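# Sort two push-button units into bins matching cap colour

## Task

Place the push-button unit with the red cap inside the red bin and the one with the yellow cap inside the yellow bin. Both must stay there once the robot lets go, and nothing may end up off the table.

## Robot and tools

Robot: two arms on a table. left_arm carries a left hand and right_arm a right hand (mirror images). Each hand has index, middle and ring fingers plus a thumb, driven by sixteen motors.

Frames: the scene frame has its origin at table-top height, midway between the nominal bases. +z is up, +x points out over the table, and left_arm sits on the +y side; these names do not match image sides. Calibrated bases: left_arm at (+0.084, +0.600, 0) m, right_arm at (-0.085, -0.514, 0) m, both with almost no yaw. Hand positions, orientations (quat_wxyz), velocities and targets are reported in each arm's own base frame, and offsets run along that base's axes. Fixed cameras and the table use the scene frame.

Hand point axes (right hand): +z runs along straight fingers toward the tips, +y points out of the palm face (which sits at y = -0.062), and +x points across the palm away from the thumb. On the left hand +x points toward the thumb. Fingertips reach about 0.12 to 0.14 m past the hand point when straight. A rigid mast near the wrist, on the palm side, can strike objects.

The row, which all movement tools use: 48 numbers, each in [-1, 1]. They come in this order:
- left dx, dy, dz, rx, ry, rz
- 16 left motor goals
- left current_limit, speed
- right dx, dy, dz, rx, ry, rz
- 16 right motor goals
- right current_limit, speed

The six pose numbers are an offset, not a pose. They are measured from that arm's Hand target as it stands when the action or move begins. 1.0 means 0.6 m for dx/dy/dz and 180 degrees for the rotation vector rx, ry, rz, which turns about the Hand target's position. Sending six zeros re-requests the current Hand target. Repeating an offset moves the arm further.

The motor goals are absolute positions, not offsets. Motor order: index_mcp, index_abd, index_pip, index_dip, middle_mcp, middle_abd, middle_pip, middle_dip, ring_mcp, ring_abd, ring_pip, ring_dip, thumb_cmc, thumb_axl, thumb_mcp, thumb_ipl. Each value maps linearly between the hinge's two stops. Going toward -1 curls the finger toward the palm, and thumb_cmc toward -1 brings the thumb in front of the palm. Values for a straight hinge:
- _mcp +0.75, _abd 0.00, _pip +0.58, _dip +0.70
- thumb_cmc +0.71, thumb_axl +0.68, thumb_mcp +0.23, thumb_ipl +0.17

current_limit scales from 0 mA at -1 to 550 mA at +1. speed gives a motor rate of (speed+1)/2 times 8.5 rad/s. Initial values are +0.4 and -0.6. A 0 in a motor slot is a real goal, not 'no change'. To leave a hand alone, copy back its hand_goal, hand_current_limit and hand_speed.

Tools:
- execute_actions(actions, cameras): actions is a list of actions. Each action is a list of up to 15 rows, one per 1/30 s step; a short action repeats its last row. Every row counts from the pose at the action's start. An empty list returns camera images.
- move(target, speed, blend, stop_force, zero, blocking, cameras): straight-line travel toward one row, or through a list of up to 15 rows. All rows in the list are offsets from the same starting Hand targets. speed is in m/s (0.002 to 3.2, default 0.25), and rotation is capped at twice that in rad/s. blend is a corner radius in m; 0 means stop at each row. stop_force is in N (4 to 120, one value for both arms) and ends an arm's path when it meets that much push; do not use it while the hand rotates, and leave it out when backing off a contact. zero (default true) re-zeroes the force reference before the move. blocking=false returns after about 0.5 s but cannot be combined with stop_force. Paths do not avoid obstacles or the other arm and end after at most 10 s.
- wait(seconds 0 to 10, cameras).
- stop(cameras): brakes a running move.
- zoom_image(camera, region [x0,y0,x1,y1]): pixels of the latest image, at most 504x504 in size.
- zero_wrist_force(arm).
- finished_scene(scene).

Cameras: cam_head_left, cam_head_right, cam_high, cam_low (896x504), cam_left_wrist, cam_right_wrist (672x504).

Results:
- Per arm: end_effector_position (m), end_effector_quat_wxyz, velocities, Hand target, Joint positions, Joint torques, Wrist force and Wrist torque (in hand axes, plus a peak line).
- Per hand: hand_goal, hand_measured, hand_current_ma, hand_state. hand_state is moving, goal, blocked (still pressing away from its goal) or overload.
- move adds a line saying how it ended (done, off_target, moving, held, fault) and any limits (paced = clipped, held = withheld). Neither done nor off_target tells you about contact.

The hand often stops short of its Hand target. If so, send the remaining distance as an offset.

Cautions:
- The controller clips commanded orientation to 32 degrees from the measured orientation per step.
- Avoid paths near an arm's own base, since they can flip the shoulder.
- Arms are stiff: aiming past a firm contact causes faults. About 150 N of force, or joint torque at its limit, stops the arm for 10 s. Torque limits are 303/303/138/49.6/49.6/49.6 N m.
- A clearance check holds back commands that bring the arms too close, but any contact between the arms, or gripping the other hand's fingers, can fail the scene.
- A motor that draws 495 mA or more for 5 s shuts down for 10 s, so keep grips moderate.
- Motors at 70 °C show MOTOR HOT; at 85 °C the arm is braked for at least 30 s.
- Lower parts gently and release them only once they are still. Don't drop them or slam into things. Anything that leaves the table fails the task.

Each tool is called after "Emit:" by a JSON object that holds its "op" and its "data", one argument or row to a line.

## Session

Emit:
{"op": "execute_actions", "data": {
  "actions": []
}}

Scene clock: 0.00 s.
left_arm: end_effector_position=(+0.7581, -0.2624, +0.3206) hand_goal=(+0.754, +0.000, +0.576, +0.696, +0.754, +0.000, +0.576, +0.696, +0.754, +0.000, +0.576, +0.696, +0.714, +0.678, +0.226, +0.168) hand_measured=(+0.754, +0.000, +0.576, +0.696, +0.754, +0.000, +0.576, +0.696, +0.754, +0.000, +0.576, +0.696, +0.714, +0.678, +0.226, +0.168) hand_current_ma=(+0, +0, +0, +0, +0, +0, +0, +0, +0, +0, +0, +0, +0, +0, +0, +0) hand_state=(goal, goal, goal, goal, goal, goal, goal, goal, goal, goal, goal, goal, goal, goal, goal, goal) hand_current_limit=0.40 hand_speed=-0.60 end_effector_quat_wxyz=(+0.069, -0.231, +0.971, +0.006) | right_arm: end_effector_position=(+0.4726, +0.7118, +0.1881) hand_goal=(+0.754, +0.000, +0.576, +0.696, +0.754, +0.000, +0.576, +0.696, +0.754, +0.000, +0.576, +0.696, +0.714, +0.678, +0.226, +0.168) hand_measured=(+0.754, +0.000, +0.576, +0.696, +0.754, +0.000, +0.576, +0.696, +0.754, +0.000, +0.576, +0.696, +0.714, +0.678, +0.226, +0.168) hand_current_ma=(+0, +0, +0, +0, +0, +0, +0, +0, +0, +0, +0, +0, +0, +0, +0, +0) hand_state=(goal, goal, goal, goal, goal, goal, goal, goal, goal, goal, goal, goal, goal, goal, goal, goal) hand_current_limit=0.40 hand_speed=-0.60 end_effector_quat_wxyz=(-0.146, +0.199, +0.959, +0.141)
Joint positions: left_arm=[-0.613 -0.883 1.014 1.358 1.46 0.495] | right_arm=[0.635 -0.985 1.508 1.032 1.163 2.617]
Joint velocities: within noise
Joint torques (N m): no reading
Wrist force (N): no reading
Wrist torque (N m): no reading
Wrist force, peak (N): no reading
Hand target: left_arm +0.7581, -0.2624, +0.3206; +0.069, -0.231, +0.971, +0.006 | right_arm +0.4726, +0.7118, +0.1881; -0.146, +0.199, +0.959, +0.141

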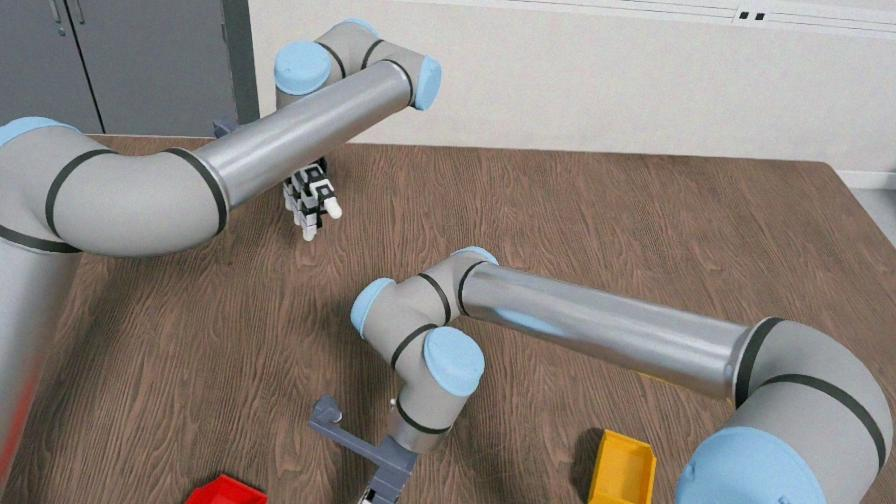

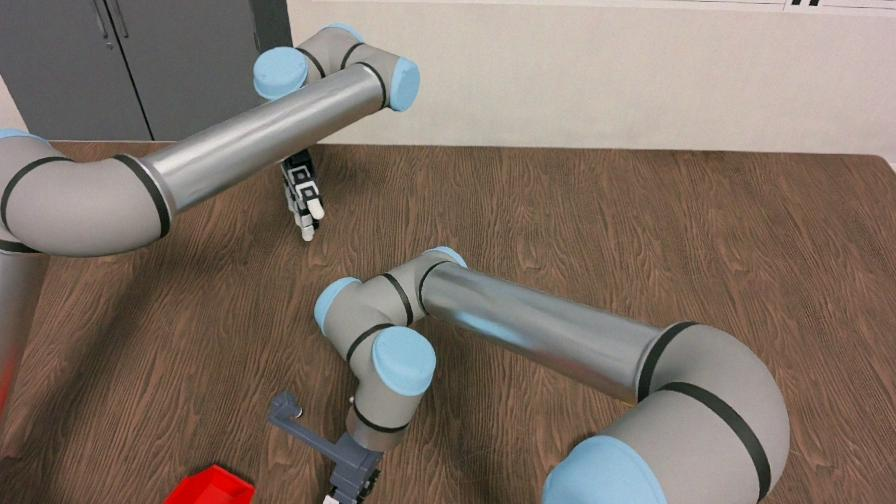

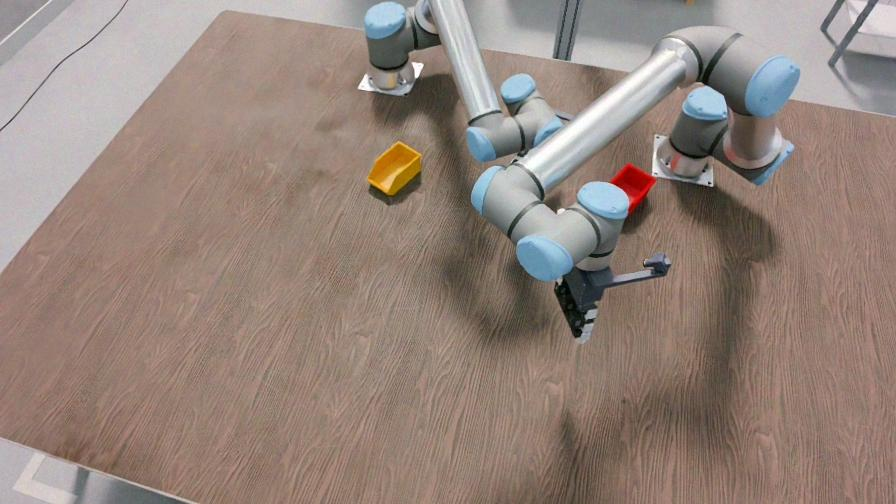

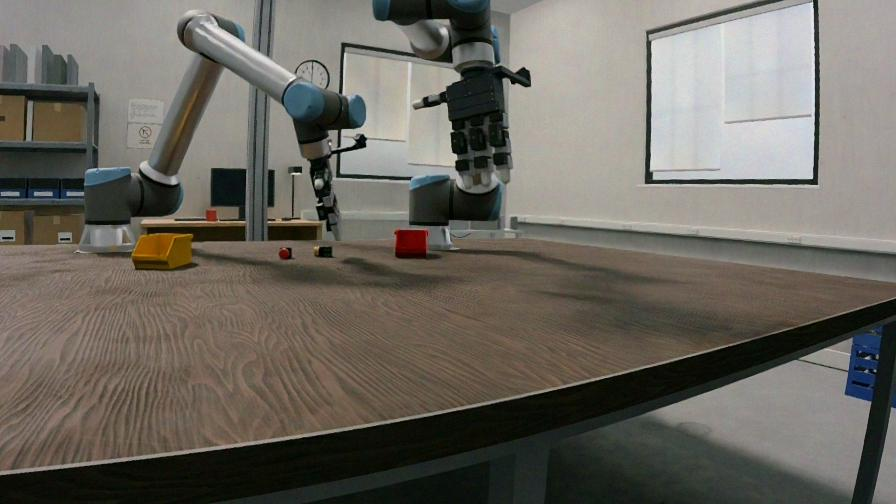

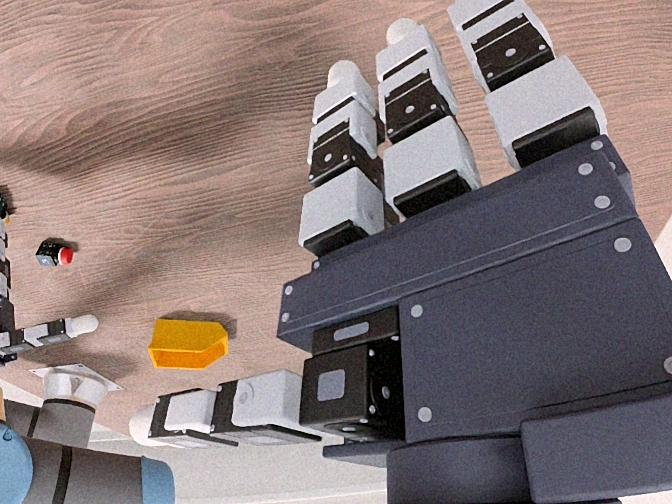

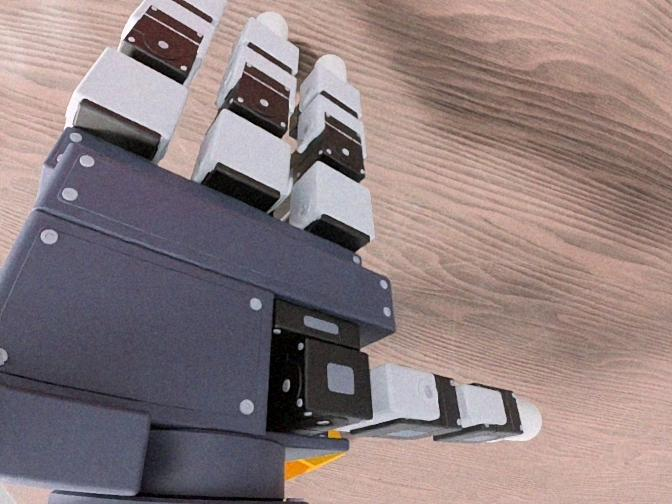

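Emit:
{"op": "zoom_image", "data": {
  "camera": "cam_low",
  "region": [100, 200, 460, 300]
}}

Emit:
{"op": "zoom_image", "data": {
  "camera": "cam_high",
  "region": [340, 40, 740, 340]
}}

Emit:
{"op": "zoom_image", "data": {
  "camera": "cam_left_wrist",
  "region": [0, 150, 250, 400]
}}

Scaled by 1.400.

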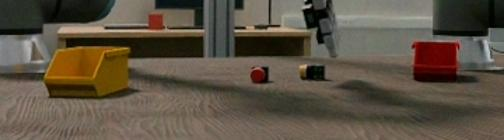

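Scaled by 1.260.

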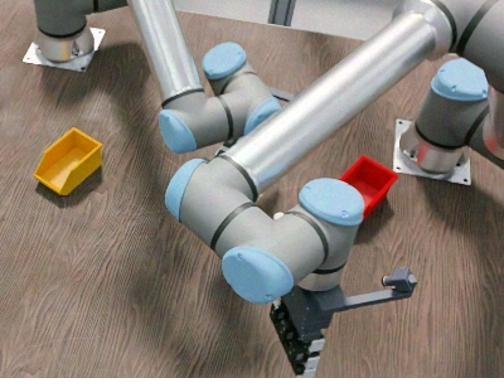

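Scaled by 2.016 from the camera's 672x504 image, which has a finer 960x720 frame.

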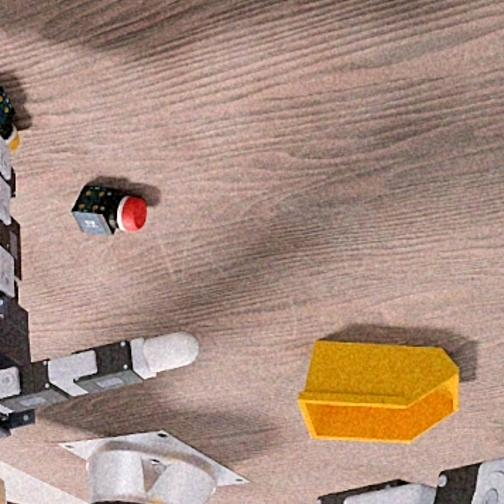

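Emit:
{"op": "move", "data": {
  "target": [-0.1,0.7,0.1,0,0,0,0.754,0,0.576,0.696,0.754,0,0.576,0.696,0.754,0,0.576,0.696,0.714,0.678,0.226,0.168,0.4,-0.6,0,-0.6,0.25,0,0,0,0.754,0,0.576,0.696,0.754,0,0.576,0.696,0.754,0,0.576,0.696,0.714,0.678,0.226,0.168,0.4,-0.6],
  "cameras": ["all"],
  "speed": 0.3
}}

Scene clock: 97.17 s.
left_arm: end_effector_position=(+0.6981, +0.1574, +0.3807) hand_goal=(+0.754, +0.000, +0.576, +0.696, +0.754, +0.000, +0.576, +0.696, +0.754, +0.000, +0.576, +0.696, +0.714, +0.678, +0.226, +0.168) hand_measured=(+0.752, +0.000, +0.576, +0.696, +0.752, +0.000, +0.576, +0.696, +0.752, +0.000, +0.576, +0.696, +0.714, +0.678, +0.224, +0.168) hand_current_ma=(+0, +0, +0, +0, +0, +0, +0, +0, +0, +0, +0, +0, +0, +0, -2, +0) hand_state=(goal, goal, goal, goal, goal, goal, goal, goal, goal, goal, goal, goal, goal, goal, goal, goal) hand_current_limit=0.40 hand_speed=-0.60 end_effector_quat_wxyz=(+0.069, -0.231, +0.971, +0.006) | right_arm: end_effector_position=(+0.4726, +0.3518, +0.3381) hand_goal=(+0.754, +0.000, +0.576, +0.696, +0.754, +0.000, +0.576, +0.696, +0.754, +0.000, +0.576, +0.696, +0.714, +0.678, +0.226, +0.168) hand_measured=(+0.754, +0.000, +0.576, +0.696, +0.754, +0.000, +0.576, +0.696, +0.754, +0.000, +0.576, +0.696, +0.714, +0.678, +0.224, +0.168) hand_current_ma=(+0, +0, +1, +0, +0, +0, +1, +0, +0, +0, +1, +0, +1, -1, -4, +0) hand_state=(goal, goal, goal, goal, goal, goal, goal, goal, goal, goal, goal, goal, goal, goal, goal, goal) hand_current_limit=0.40 hand_speed=-0.60 end_effector_quat_wxyz=(-0.146, +0.199, +0.959, +0.141)
Joint positions: left_arm=[-0.13 -1.129 1.287 1.288 1.511 0.978] | right_arm=[0.062 -1.422 1.892 1.318 1.222 2.003]
Joint torques (N m): left_arm=[8.59 -47.23 -27.87 2.25 -3.48 0.88] | right_arm=[-15.46 -41.55 -43.92 3.34 -2.71 -2.34]
Wrist force (N): left_arm=[0.1 0.0 -0.2] | right_arm=[-0.3 -0.5 0.3]
Wrist torque (N m): left_arm=[0.02 -0.04 0.04] | right_arm=[-0.18 0.13 -0.23]
Wrist force, peak (N): left_arm=[-0.6 3.0 -0.8] | right_arm=[-1.2 -2.5 -1.5]
Hand target: left_arm +0.6981, +0.1576, +0.3806; +0.069, -0.231, +0.971, +0.006 | right_arm +0.4726, +0.3518, +0.3381; -0.146, +0.199, +0.959, +0.141
Off the commanded pose: left_arm 0.000 m, 0 deg | right_arm 0.000 m, 0 deg.
move: done

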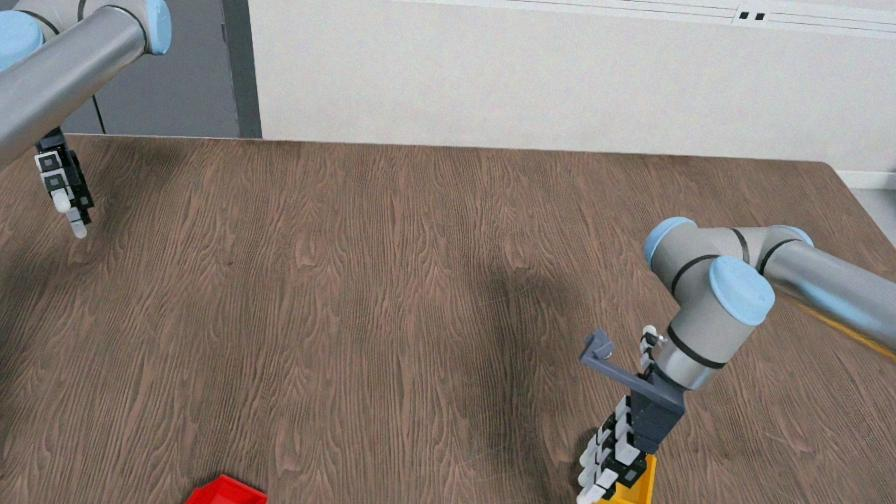

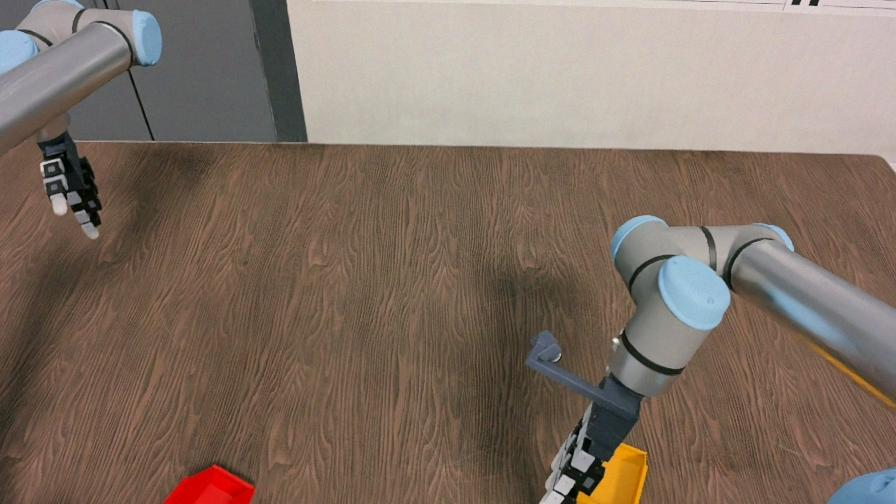

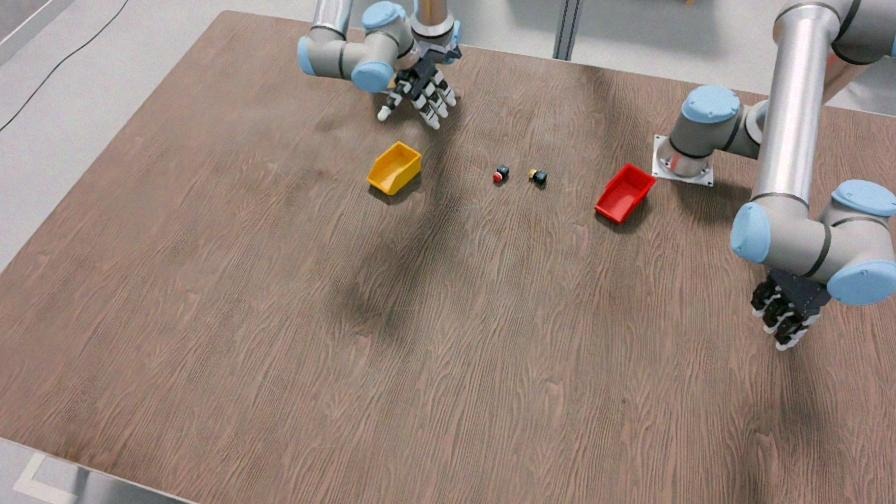

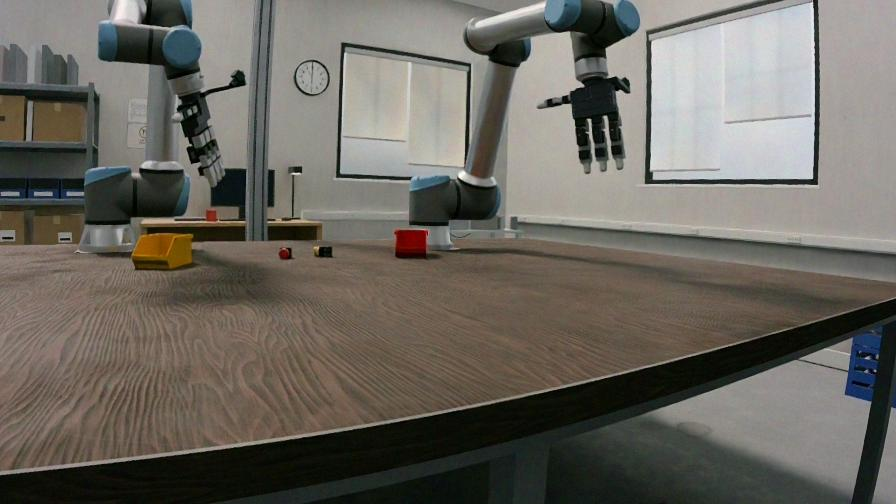

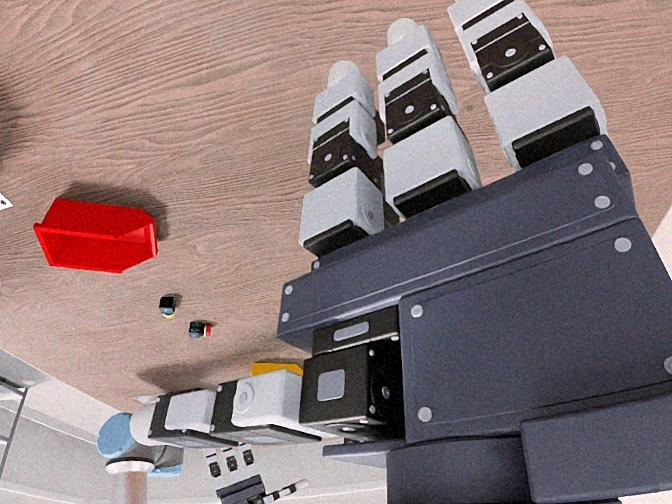

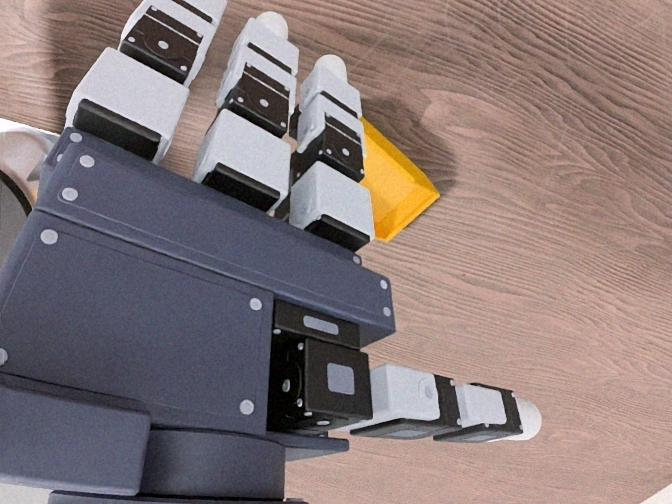

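Emit:
{"op": "zoom_image", "data": {
  "camera": "cam_high",
  "region": [440, 120, 600, 220]
}}

Emit:
{"op": "zoom_image", "data": {
  "camera": "cam_high",
  "region": [340, 50, 740, 250]
}}

Emit:
{"op": "zoom_image", "data": {
  "camera": "cam_low",
  "region": [70, 210, 470, 290]
}}

Scaled by 3.150.

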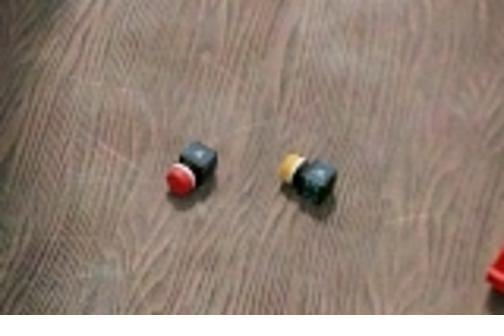

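Scaled by 1.260.

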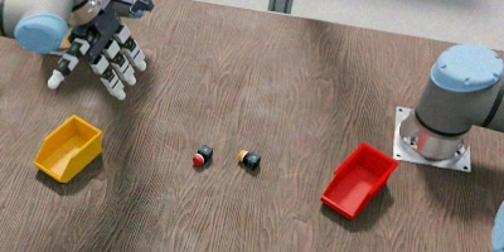

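Scaled by 1.260.

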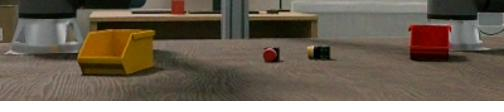

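Emit:
{"op": "move", "data": {
  "target": [0,0,0,0,0,0,0.754,0,0.576,0.696,0.754,0,0.576,0.696,0.754,0,0.576,0.696,0.714,0.678,0.226,0.168,0.4,-0.6,-0.12,0.08,0,-0.3896,-0.3961,0.5616,0.342,-0.2,-0.153,0.261,0.342,0.2,-0.153,0.261,0.754,0,0.576,0.696,-0.657,0.678,0.112,0.005,0.4,-0.4],
  "cameras": ["all"],
  "speed": 0.5
}}

Scene clock: 221.33 s.
left_arm: end_effector_position=(+0.6981, +0.1576, +0.3806) hand_goal=(+0.754, +0.000, +0.576, +0.696, +0.754, +0.000, +0.576, +0.696, +0.754, +0.000, +0.576, +0.696, +0.714, +0.678, +0.226, +0.168) hand_measured=(+0.752, +0.000, +0.576, +0.696, +0.752, +0.000, +0.576, +0.696, +0.752, +0.000, +0.576, +0.696, +0.714, +0.678, +0.224, +0.168) hand_current_ma=(+0, +0, +0, +0, +0, +0, +0, +0, +0, +0, +0, +0, +0, +0, -2, +0) hand_state=(goal, goal, goal, goal, goal, goal, goal, goal, goal, goal, goal, goal, goal, goal, goal, goal) hand_current_limit=0.40 hand_speed=-0.60 end_effector_quat_wxyz=(+0.069, -0.231, +0.971, +0.006) | right_arm: end_effector_position=(+0.4005, +0.3998, +0.3381) hand_goal=(+0.342, -0.200, -0.152, +0.262, +0.342, +0.200, -0.152, +0.262, +0.754, +0.000, +0.576, +0.696, -0.656, +0.678, +0.112, +0.006) hand_measured=(+0.338, -0.132, -0.150, +0.264, +0.340, +0.146, -0.154, +0.262, +0.746, +0.000, +0.576, +0.696, -0.656, +0.678, +0.110, +0.006) hand_current_ma=(-5, +189, +4, +4, -4, -142, -4, +1, -16, +0, +0, +0, +1, -1, -3, +2) hand_state=(goal, blocked, goal, goal, goal, blocked, goal, goal, goal, goal, goal, goal, goal, goal, goal, goal) hand_current_limit=0.40 hand_speed=-0.40 end_effector_quat_wxyz=(-0.406, +0.580, -0.579, +0.405) end_effector_velocity=(+0.000, -0.001, -0.001) end_effector_angular_velocity=(-0.004, +0.000, +0.001)
Joint positions: left_arm=[-0.13 -1.129 1.287 1.288 1.511 0.978] | right_arm=[0.666 -1.744 2.052 0.126 2.189 0.262]
Joint velocities: left_arm=[within noise] | right_arm=[-0.001 0 0.001 -0.001 0 -0.005]
Joint torques (N m): left_arm=[11.5 -50.27 -27.33 2.42 -3.55 2.02] | right_arm=[-22.34 -13.9 -49 -0.84 1.73 -2.86]
Wrist force (N): left_arm=[0.3 -0.1 -0.3] | right_arm=[0.2 0.0 -0.4]
Wrist torque (N m): left_arm=[0.02 -0.07 0.07] | right_arm=[-0.17 0.13 0.02]
Wrist force, peak (N): left_arm=[0.6 -0.1 -0.5] | right_arm=[0.3 -1.3 1.1]
Hand target: left_arm +0.6981, +0.1576, +0.3806; +0.069, -0.231, +0.971, +0.006 | right_arm +0.4006, +0.3998, +0.3381; -0.406, +0.580, -0.579, +0.405
Off the commanded pose: left_arm 0.000 m, 0 deg | right_arm 0.000 m, 0 deg.
move: done

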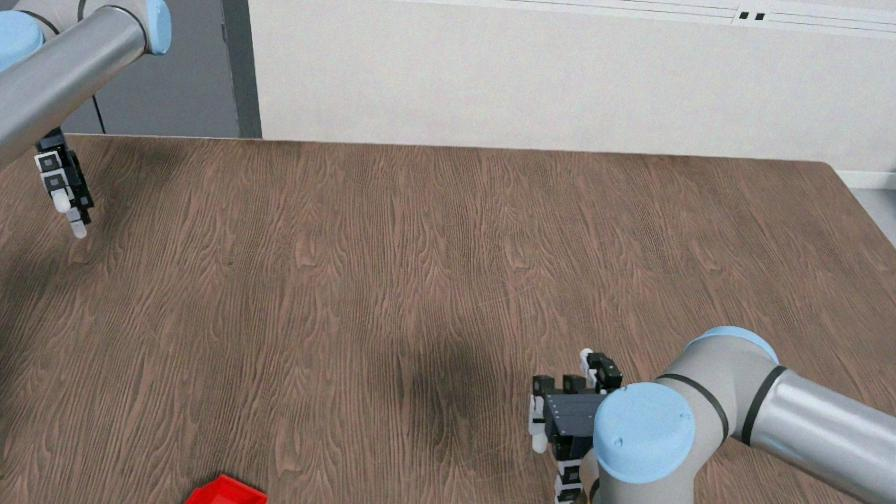

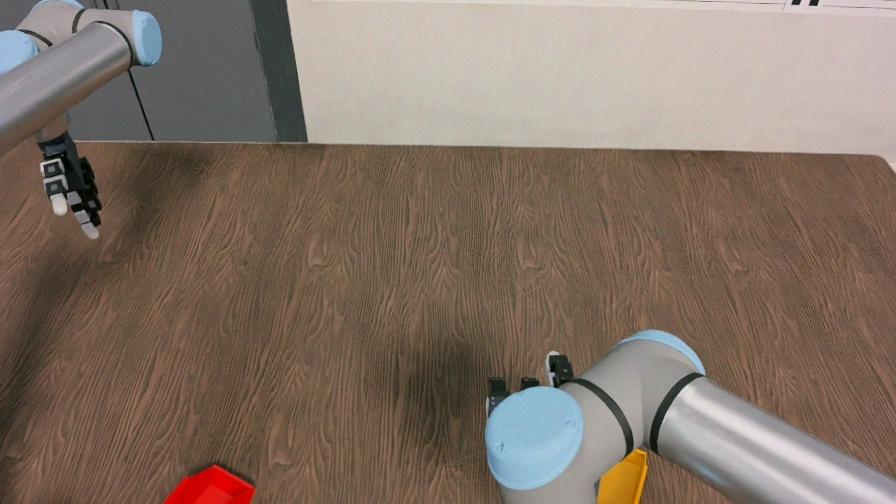

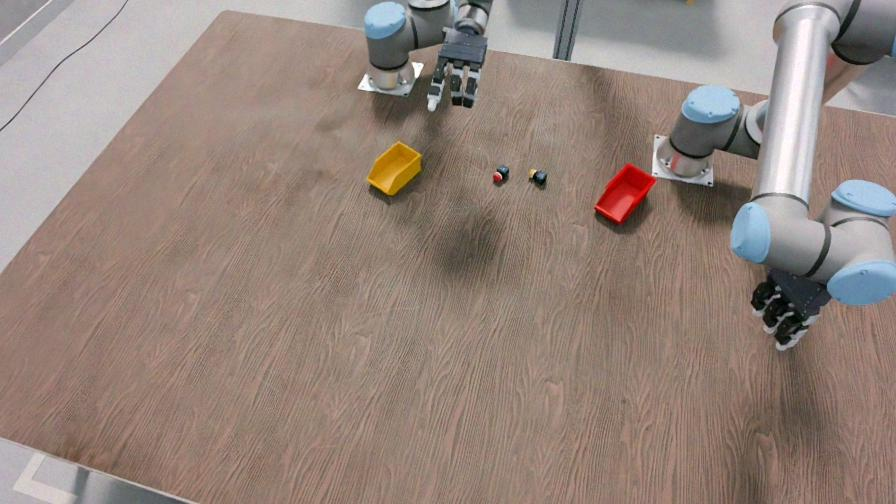

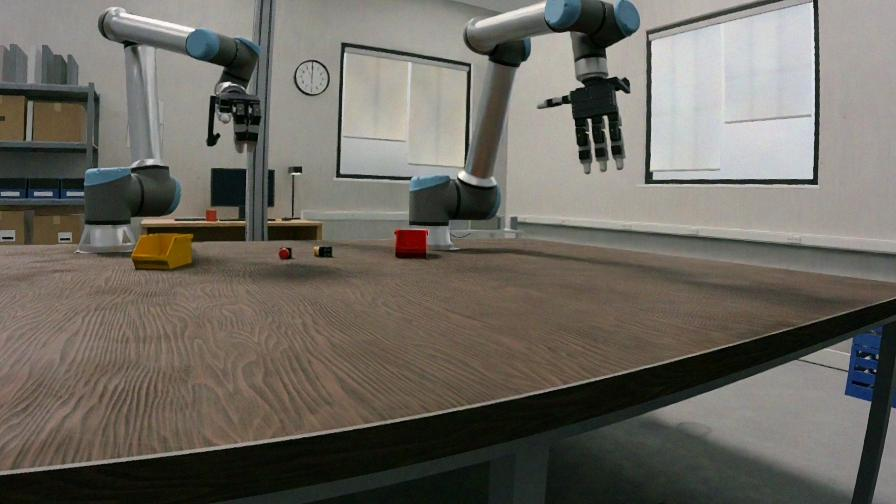

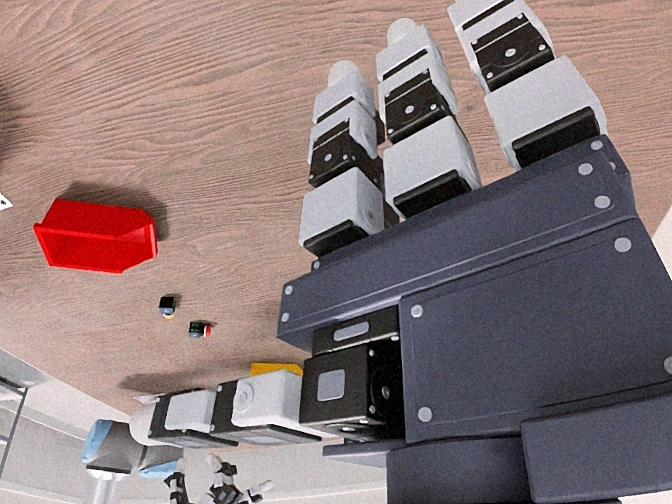

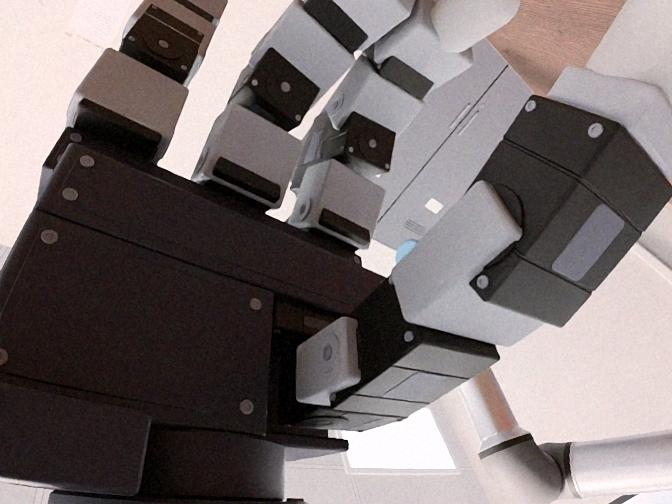

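Emit:
{"op": "move", "data": {
  "target": [0,0,0,0,0,0,0.754,0,0.576,0.696,0.754,0,0.576,0.696,0.754,0,0.576,0.696,0.714,0.678,0.226,0.168,0.4,-0.6,0.054,0.34,-0.23,0,0,0,0.342,-0.12,-0.153,0.261,0.342,0.12,-0.153,0.261,0.754,0,0.576,0.696,-0.657,0.678,0.112,0.005,0.4,-0.4],
  "cameras": ["cam_high","cam_low","cam_left_wrist"],
  "speed": 0.3
}}

Emit:
{"op": "zoom_image", "data": {
  "camera": "cam_high",
  "region": [440, 60, 640, 220]
}}

Emit:
{"op": "zoom_image", "data": {
  "camera": "cam_low",
  "region": [220, 150, 420, 290]
}}

Emit:
{"op": "zoom_image", "data": {
  "camera": "cam_left_wrist",
  "region": [0, 180, 320, 504]
}}

Scene clock: 324.37 s.
left_arm: end_effector_position=(+0.6981, +0.1576, +0.3806) hand_goal=(+0.754, +0.000, +0.576, +0.696, +0.754, +0.000, +0.576, +0.696, +0.754, +0.000, +0.576, +0.696, +0.714, +0.678, +0.226, +0.168) hand_measured=(+0.752, +0.000, +0.576, +0.696, +0.752, +0.000, +0.576, +0.696, +0.752, +0.000, +0.576, +0.696, +0.714, +0.678, +0.224, +0.168) hand_current_ma=(+0, +0, +0, +0, +0, +0, +0, +0, +0, +0, +0, +0, +0, +0, -2, +0) hand_state=(goal, goal, goal, goal, goal, goal, goal, goal, goal, goal, goal, goal, goal, goal, goal, goal) hand_current_limit=0.40 hand_speed=-0.60 end_effector_quat_wxyz=(+0.069, -0.231, +0.971, +0.006) | right_arm: end_effector_position=(+0.4330, +0.6039, +0.2002) hand_goal=(+0.342, -0.120, -0.152, +0.262, +0.342, +0.120, -0.152, +0.262, +0.754, +0.000, +0.576, +0.696, -0.656, +0.678, +0.112, +0.006) hand_measured=(+0.338, -0.116, -0.150, +0.264, +0.338, +0.118, -0.154, +0.262, +0.744, +0.000, +0.576, +0.696, -0.656, +0.678, +0.110, +0.006) hand_current_ma=(-6, +4, +4, +4, -5, -3, -3, +1, -19, +0, +0, +0, +1, -1, -3, +2) hand_state=(goal, goal, goal, goal, goal, goal, goal, goal, goal, goal, goal, goal, goal, goal, goal, goal) hand_current_limit=0.40 hand_speed=-0.40 end_effector_quat_wxyz=(-0.406, +0.580, -0.579, +0.405)
Joint positions: left_arm=[-0.13 -1.129 1.287 1.288 1.511 0.978] | right_arm=[0.911 -1.281 1.834 -0.017 2.407 0.415]
Joint torques (N m): left_arm=[11.84 -50.18 -28.37 2.22 -3.36 2.12] | right_arm=[-13.78 -38.45 -28.23 3.65 -0.27 -2.11]
Wrist force (N): left_arm=[-0.1 0.2 -0.2] | right_arm=[-0.5 0.1 -0.6]
Wrist torque (N m): left_arm=[0.06 -0.02 0.03] | right_arm=[-0.08 0.29 0.10]
Wrist force, peak (N): left_arm=[0.5 0.3 -0.5] | right_arm=[-3.4 1.5 0.0]
Hand target: left_arm +0.6981, +0.1576, +0.3806; +0.069, -0.231, +0.971, +0.006 | right_arm +0.4330, +0.6038, +0.2001; -0.406, +0.580, -0.579, +0.405
Off the commanded pose: left_arm 0.000 m, 0 deg | right_arm 0.000 m, 0 deg.
move: done
Images, in order (width x height): cam_high 896x504, cam_low 896x504, cam_left_wrist 672x504.

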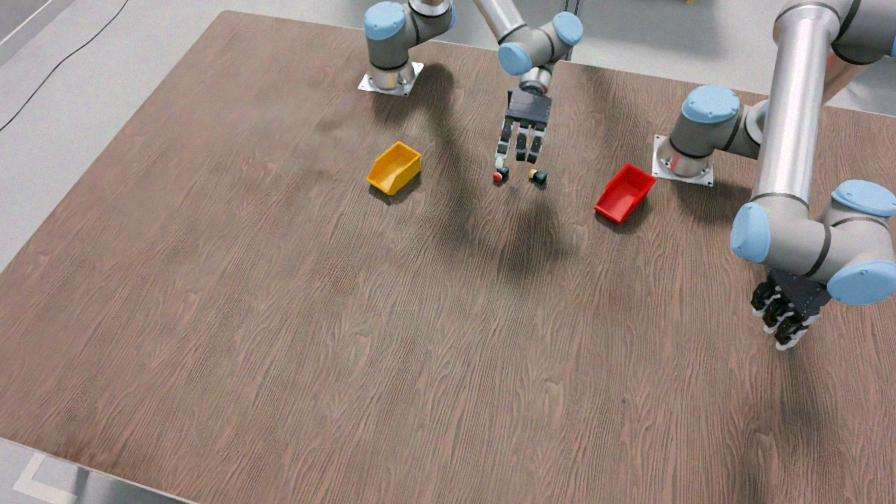

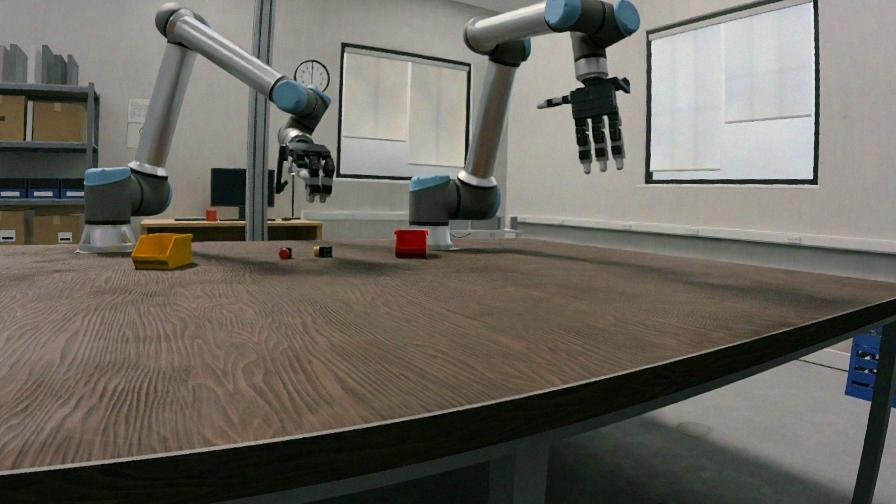

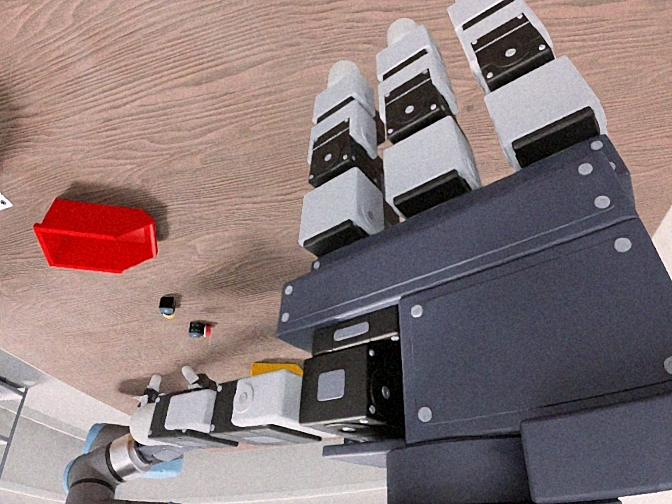

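Scaled by 2.520.

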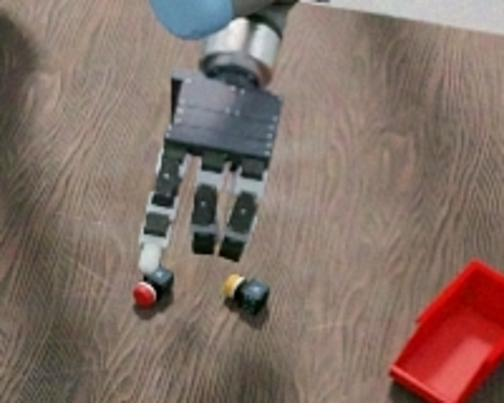

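Scaled by 2.520.

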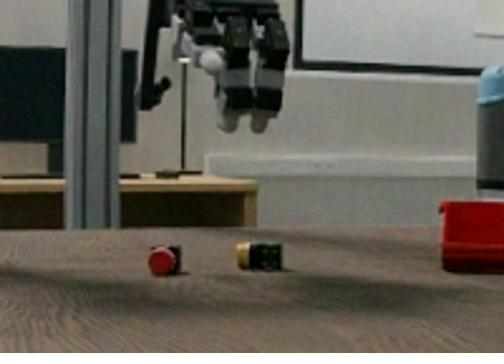

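Scaled by 1.556 from the camera's 672x504 image, which has a finer 960x720 frame.

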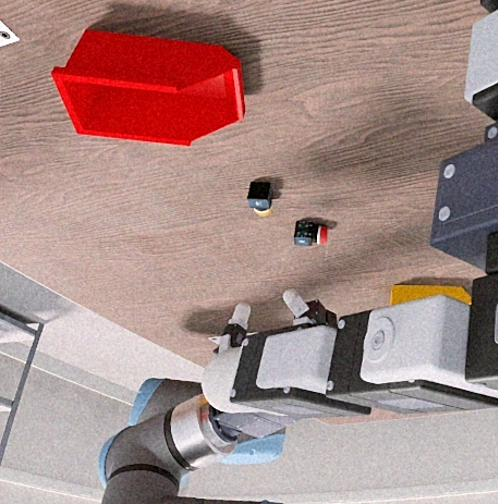

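Emit:
{"op": "zoom_image", "data": {
  "camera": "cam_left_wrist",
  "region": [130, 280, 250, 370]
}}

Emit:
{"op": "zoom_image", "data": {
  "camera": "cam_high",
  "region": [480, 150, 560, 200]
}}

Scaled by 4.200 from the camera's 672x504 image, which has a finer 960x720 frame.

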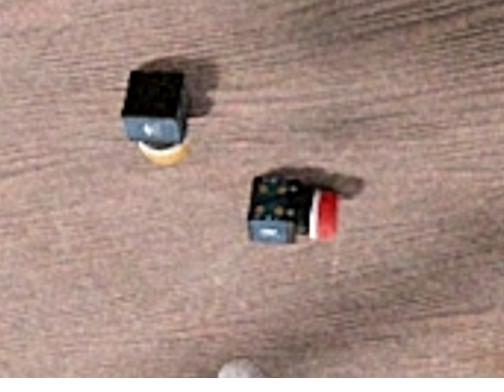

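Scaled by 6.300.

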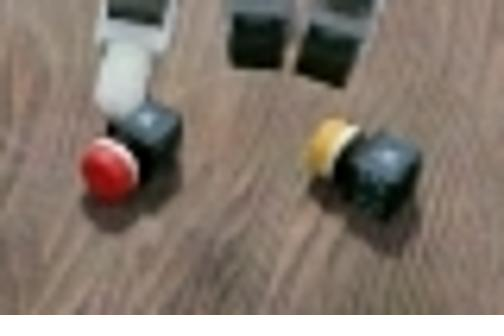

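Emit:
{"op": "move", "data": {
  "target": [0,0,0,0,0,0,0.754,0,0.576,0.696,0.754,0,0.576,0.696,0.754,0,0.576,0.696,0.714,0.678,0.226,0.168,0.4,-0.6,-0.047,0.0268,-0.1335,0,0,-0.1,0.342,-0.12,-0.153,0.261,0.342,0.12,-0.153,0.261,0.754,0,0.576,0.696,-0.657,0.678,0.112,0.005,0.4,-0.4],
  "cameras": ["cam_high","cam_low","cam_left_wrist"],
  "speed": 0.2
}}

Emit:
{"op": "zoom_image", "data": {
  "camera": "cam_high",
  "region": [460, 80, 600, 200]
}}

Emit:
{"op": "zoom_image", "data": {
  "camera": "cam_low",
  "region": [260, 170, 370, 280]
}}

Emit:
{"op": "zoom_image", "data": {
  "camera": "cam_left_wrist",
  "region": [100, 260, 260, 400]
}}

Scene clock: 396.20 s.
left_arm: end_effector_position=(+0.6981, +0.1576, +0.3806) hand_goal=(+0.754, +0.000, +0.576, +0.696, +0.754, +0.000, +0.576, +0.696, +0.754, +0.000, +0.576, +0.696, +0.714, +0.678, +0.226, +0.168) hand_measured=(+0.752, +0.000, +0.576, +0.696, +0.752, +0.000, +0.576, +0.696, +0.752, +0.000, +0.576, +0.696, +0.714, +0.678, +0.224, +0.168) hand_current_ma=(+0, +0, +0, +0, +0, +0, +0, +0, +0, +0, +0, +0, +0, +0, -2, +0) hand_state=(goal, goal, goal, goal, goal, goal, goal, goal, goal, goal, goal, goal, goal, goal, goal, goal) hand_current_limit=0.40 hand_speed=-0.60 end_effector_quat_wxyz=(+0.069, -0.231, +0.971, +0.006) | right_arm: end_effector_position=(+0.4048, +0.6201, +0.1201) hand_goal=(+0.342, -0.120, -0.152, +0.262, +0.342, +0.120, -0.152, +0.262, +0.754, +0.000, +0.576, +0.696, -0.656, +0.678, +0.112, +0.006) hand_measured=(+0.338, -0.116, -0.150, +0.264, +0.338, +0.118, -0.154, +0.262, +0.744, +0.000, +0.576, +0.696, -0.656, +0.678, +0.110, +0.006) hand_current_ma=(-6, +4, +4, +4, -5, -3, -3, +1, -19, +0, +0, +0, +1, -1, -3, +2) hand_state=(goal, goal, goal, goal, goal, goal, goal, goal, goal, goal, goal, goal, goal, goal, goal, goal) hand_current_limit=0.40 hand_speed=-0.40 end_effector_quat_wxyz=(+0.337, -0.482, +0.663, -0.464)
Joint positions: left_arm=[-0.13 -1.129 1.287 1.288 1.511 0.978] | right_arm=[1.015 -1.021 1.686 0.323 2.719 0.946]
Joint torques (N m): left_arm=[10.68 -51.32 -27.89 2.35 -3.47 2.23] | right_arm=[-22.64 -65.72 -15.83 4.1 3.82 1.6]
Wrist force (N): left_arm=[0.4 -0.1 -0.3] | right_arm=[-1.0 -0.3 -1.3]
Wrist torque (N m): left_arm=[0.03 -0.08 0.07] | right_arm=[-0.26 0.35 -0.08]
Wrist force, peak (N): left_arm=[0.6 0.0 -0.5] | right_arm=[-1.4 1.7 -1.4]
Hand target: left_arm +0.6981, +0.1576, +0.3806; +0.069, -0.231, +0.971, +0.006 | right_arm +0.4048, +0.6199, +0.1200; +0.337, -0.482, +0.663, -0.464
Off the commanded pose: left_arm 0.000 m, 0 deg | right_arm 0.000 m, 0 deg.
move: done
Images, in order (width x height): cam_high 896x504, cam_low 896x504, cam_left_wrist 672x504.

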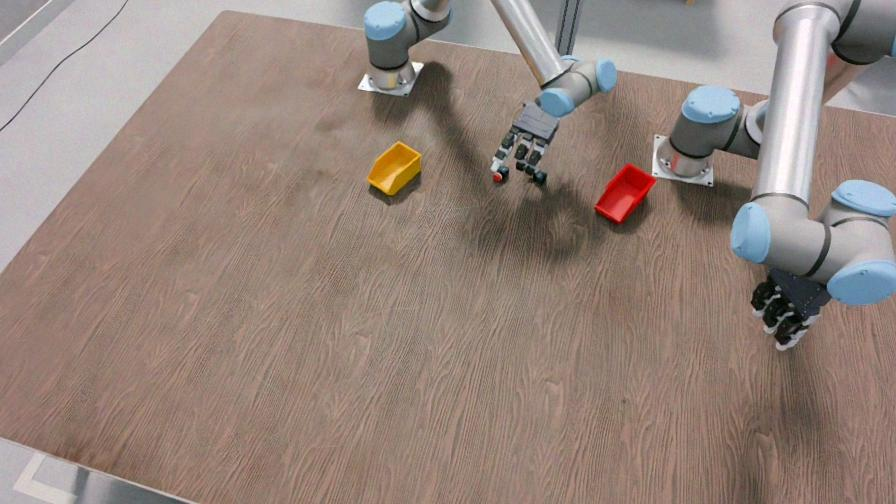

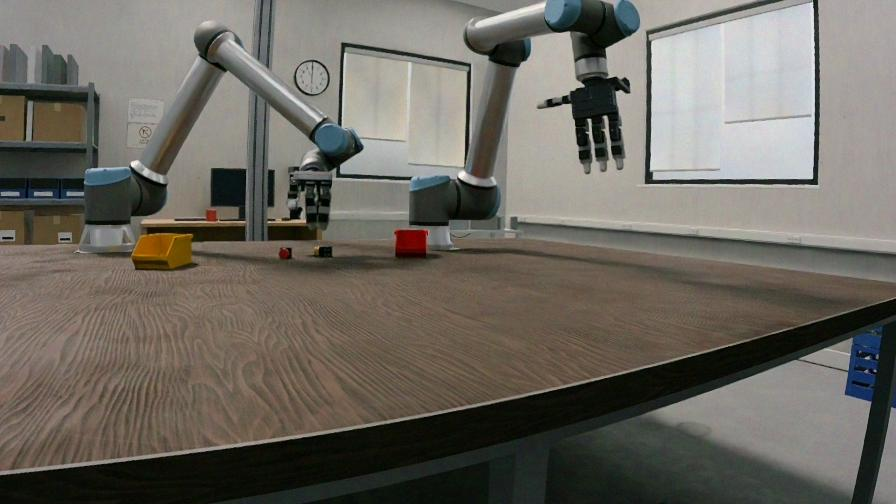

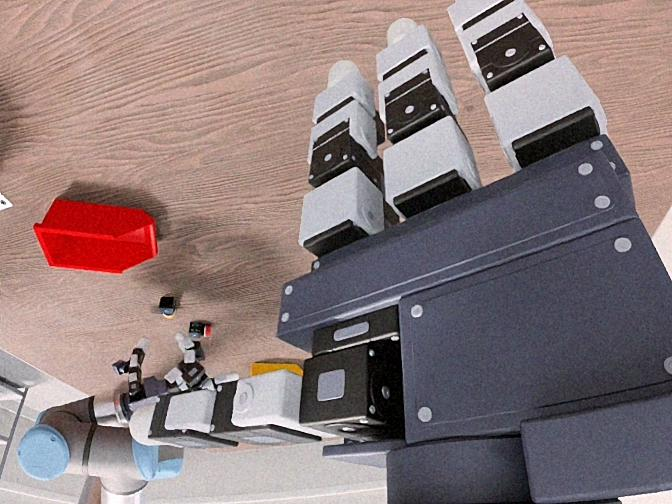

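Scaled by 3.600.

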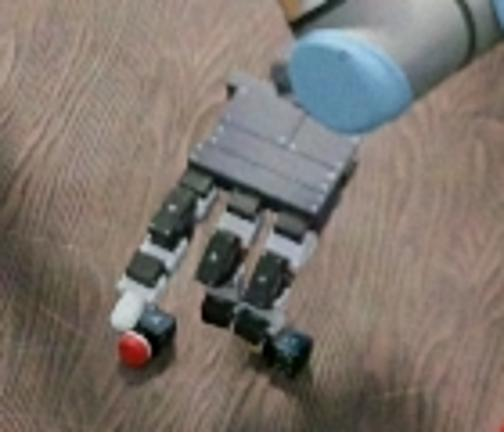

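Scaled by 4.582.

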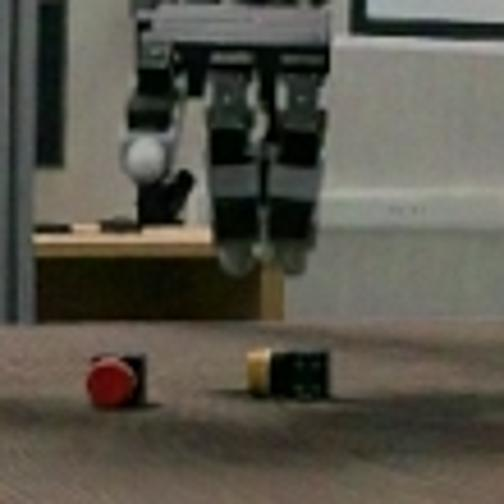

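Scaled by 3.150 from the camera's 672x504 image, which has a finer 960x720 frame.

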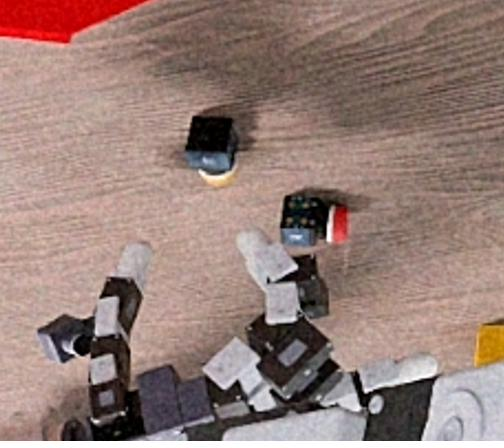

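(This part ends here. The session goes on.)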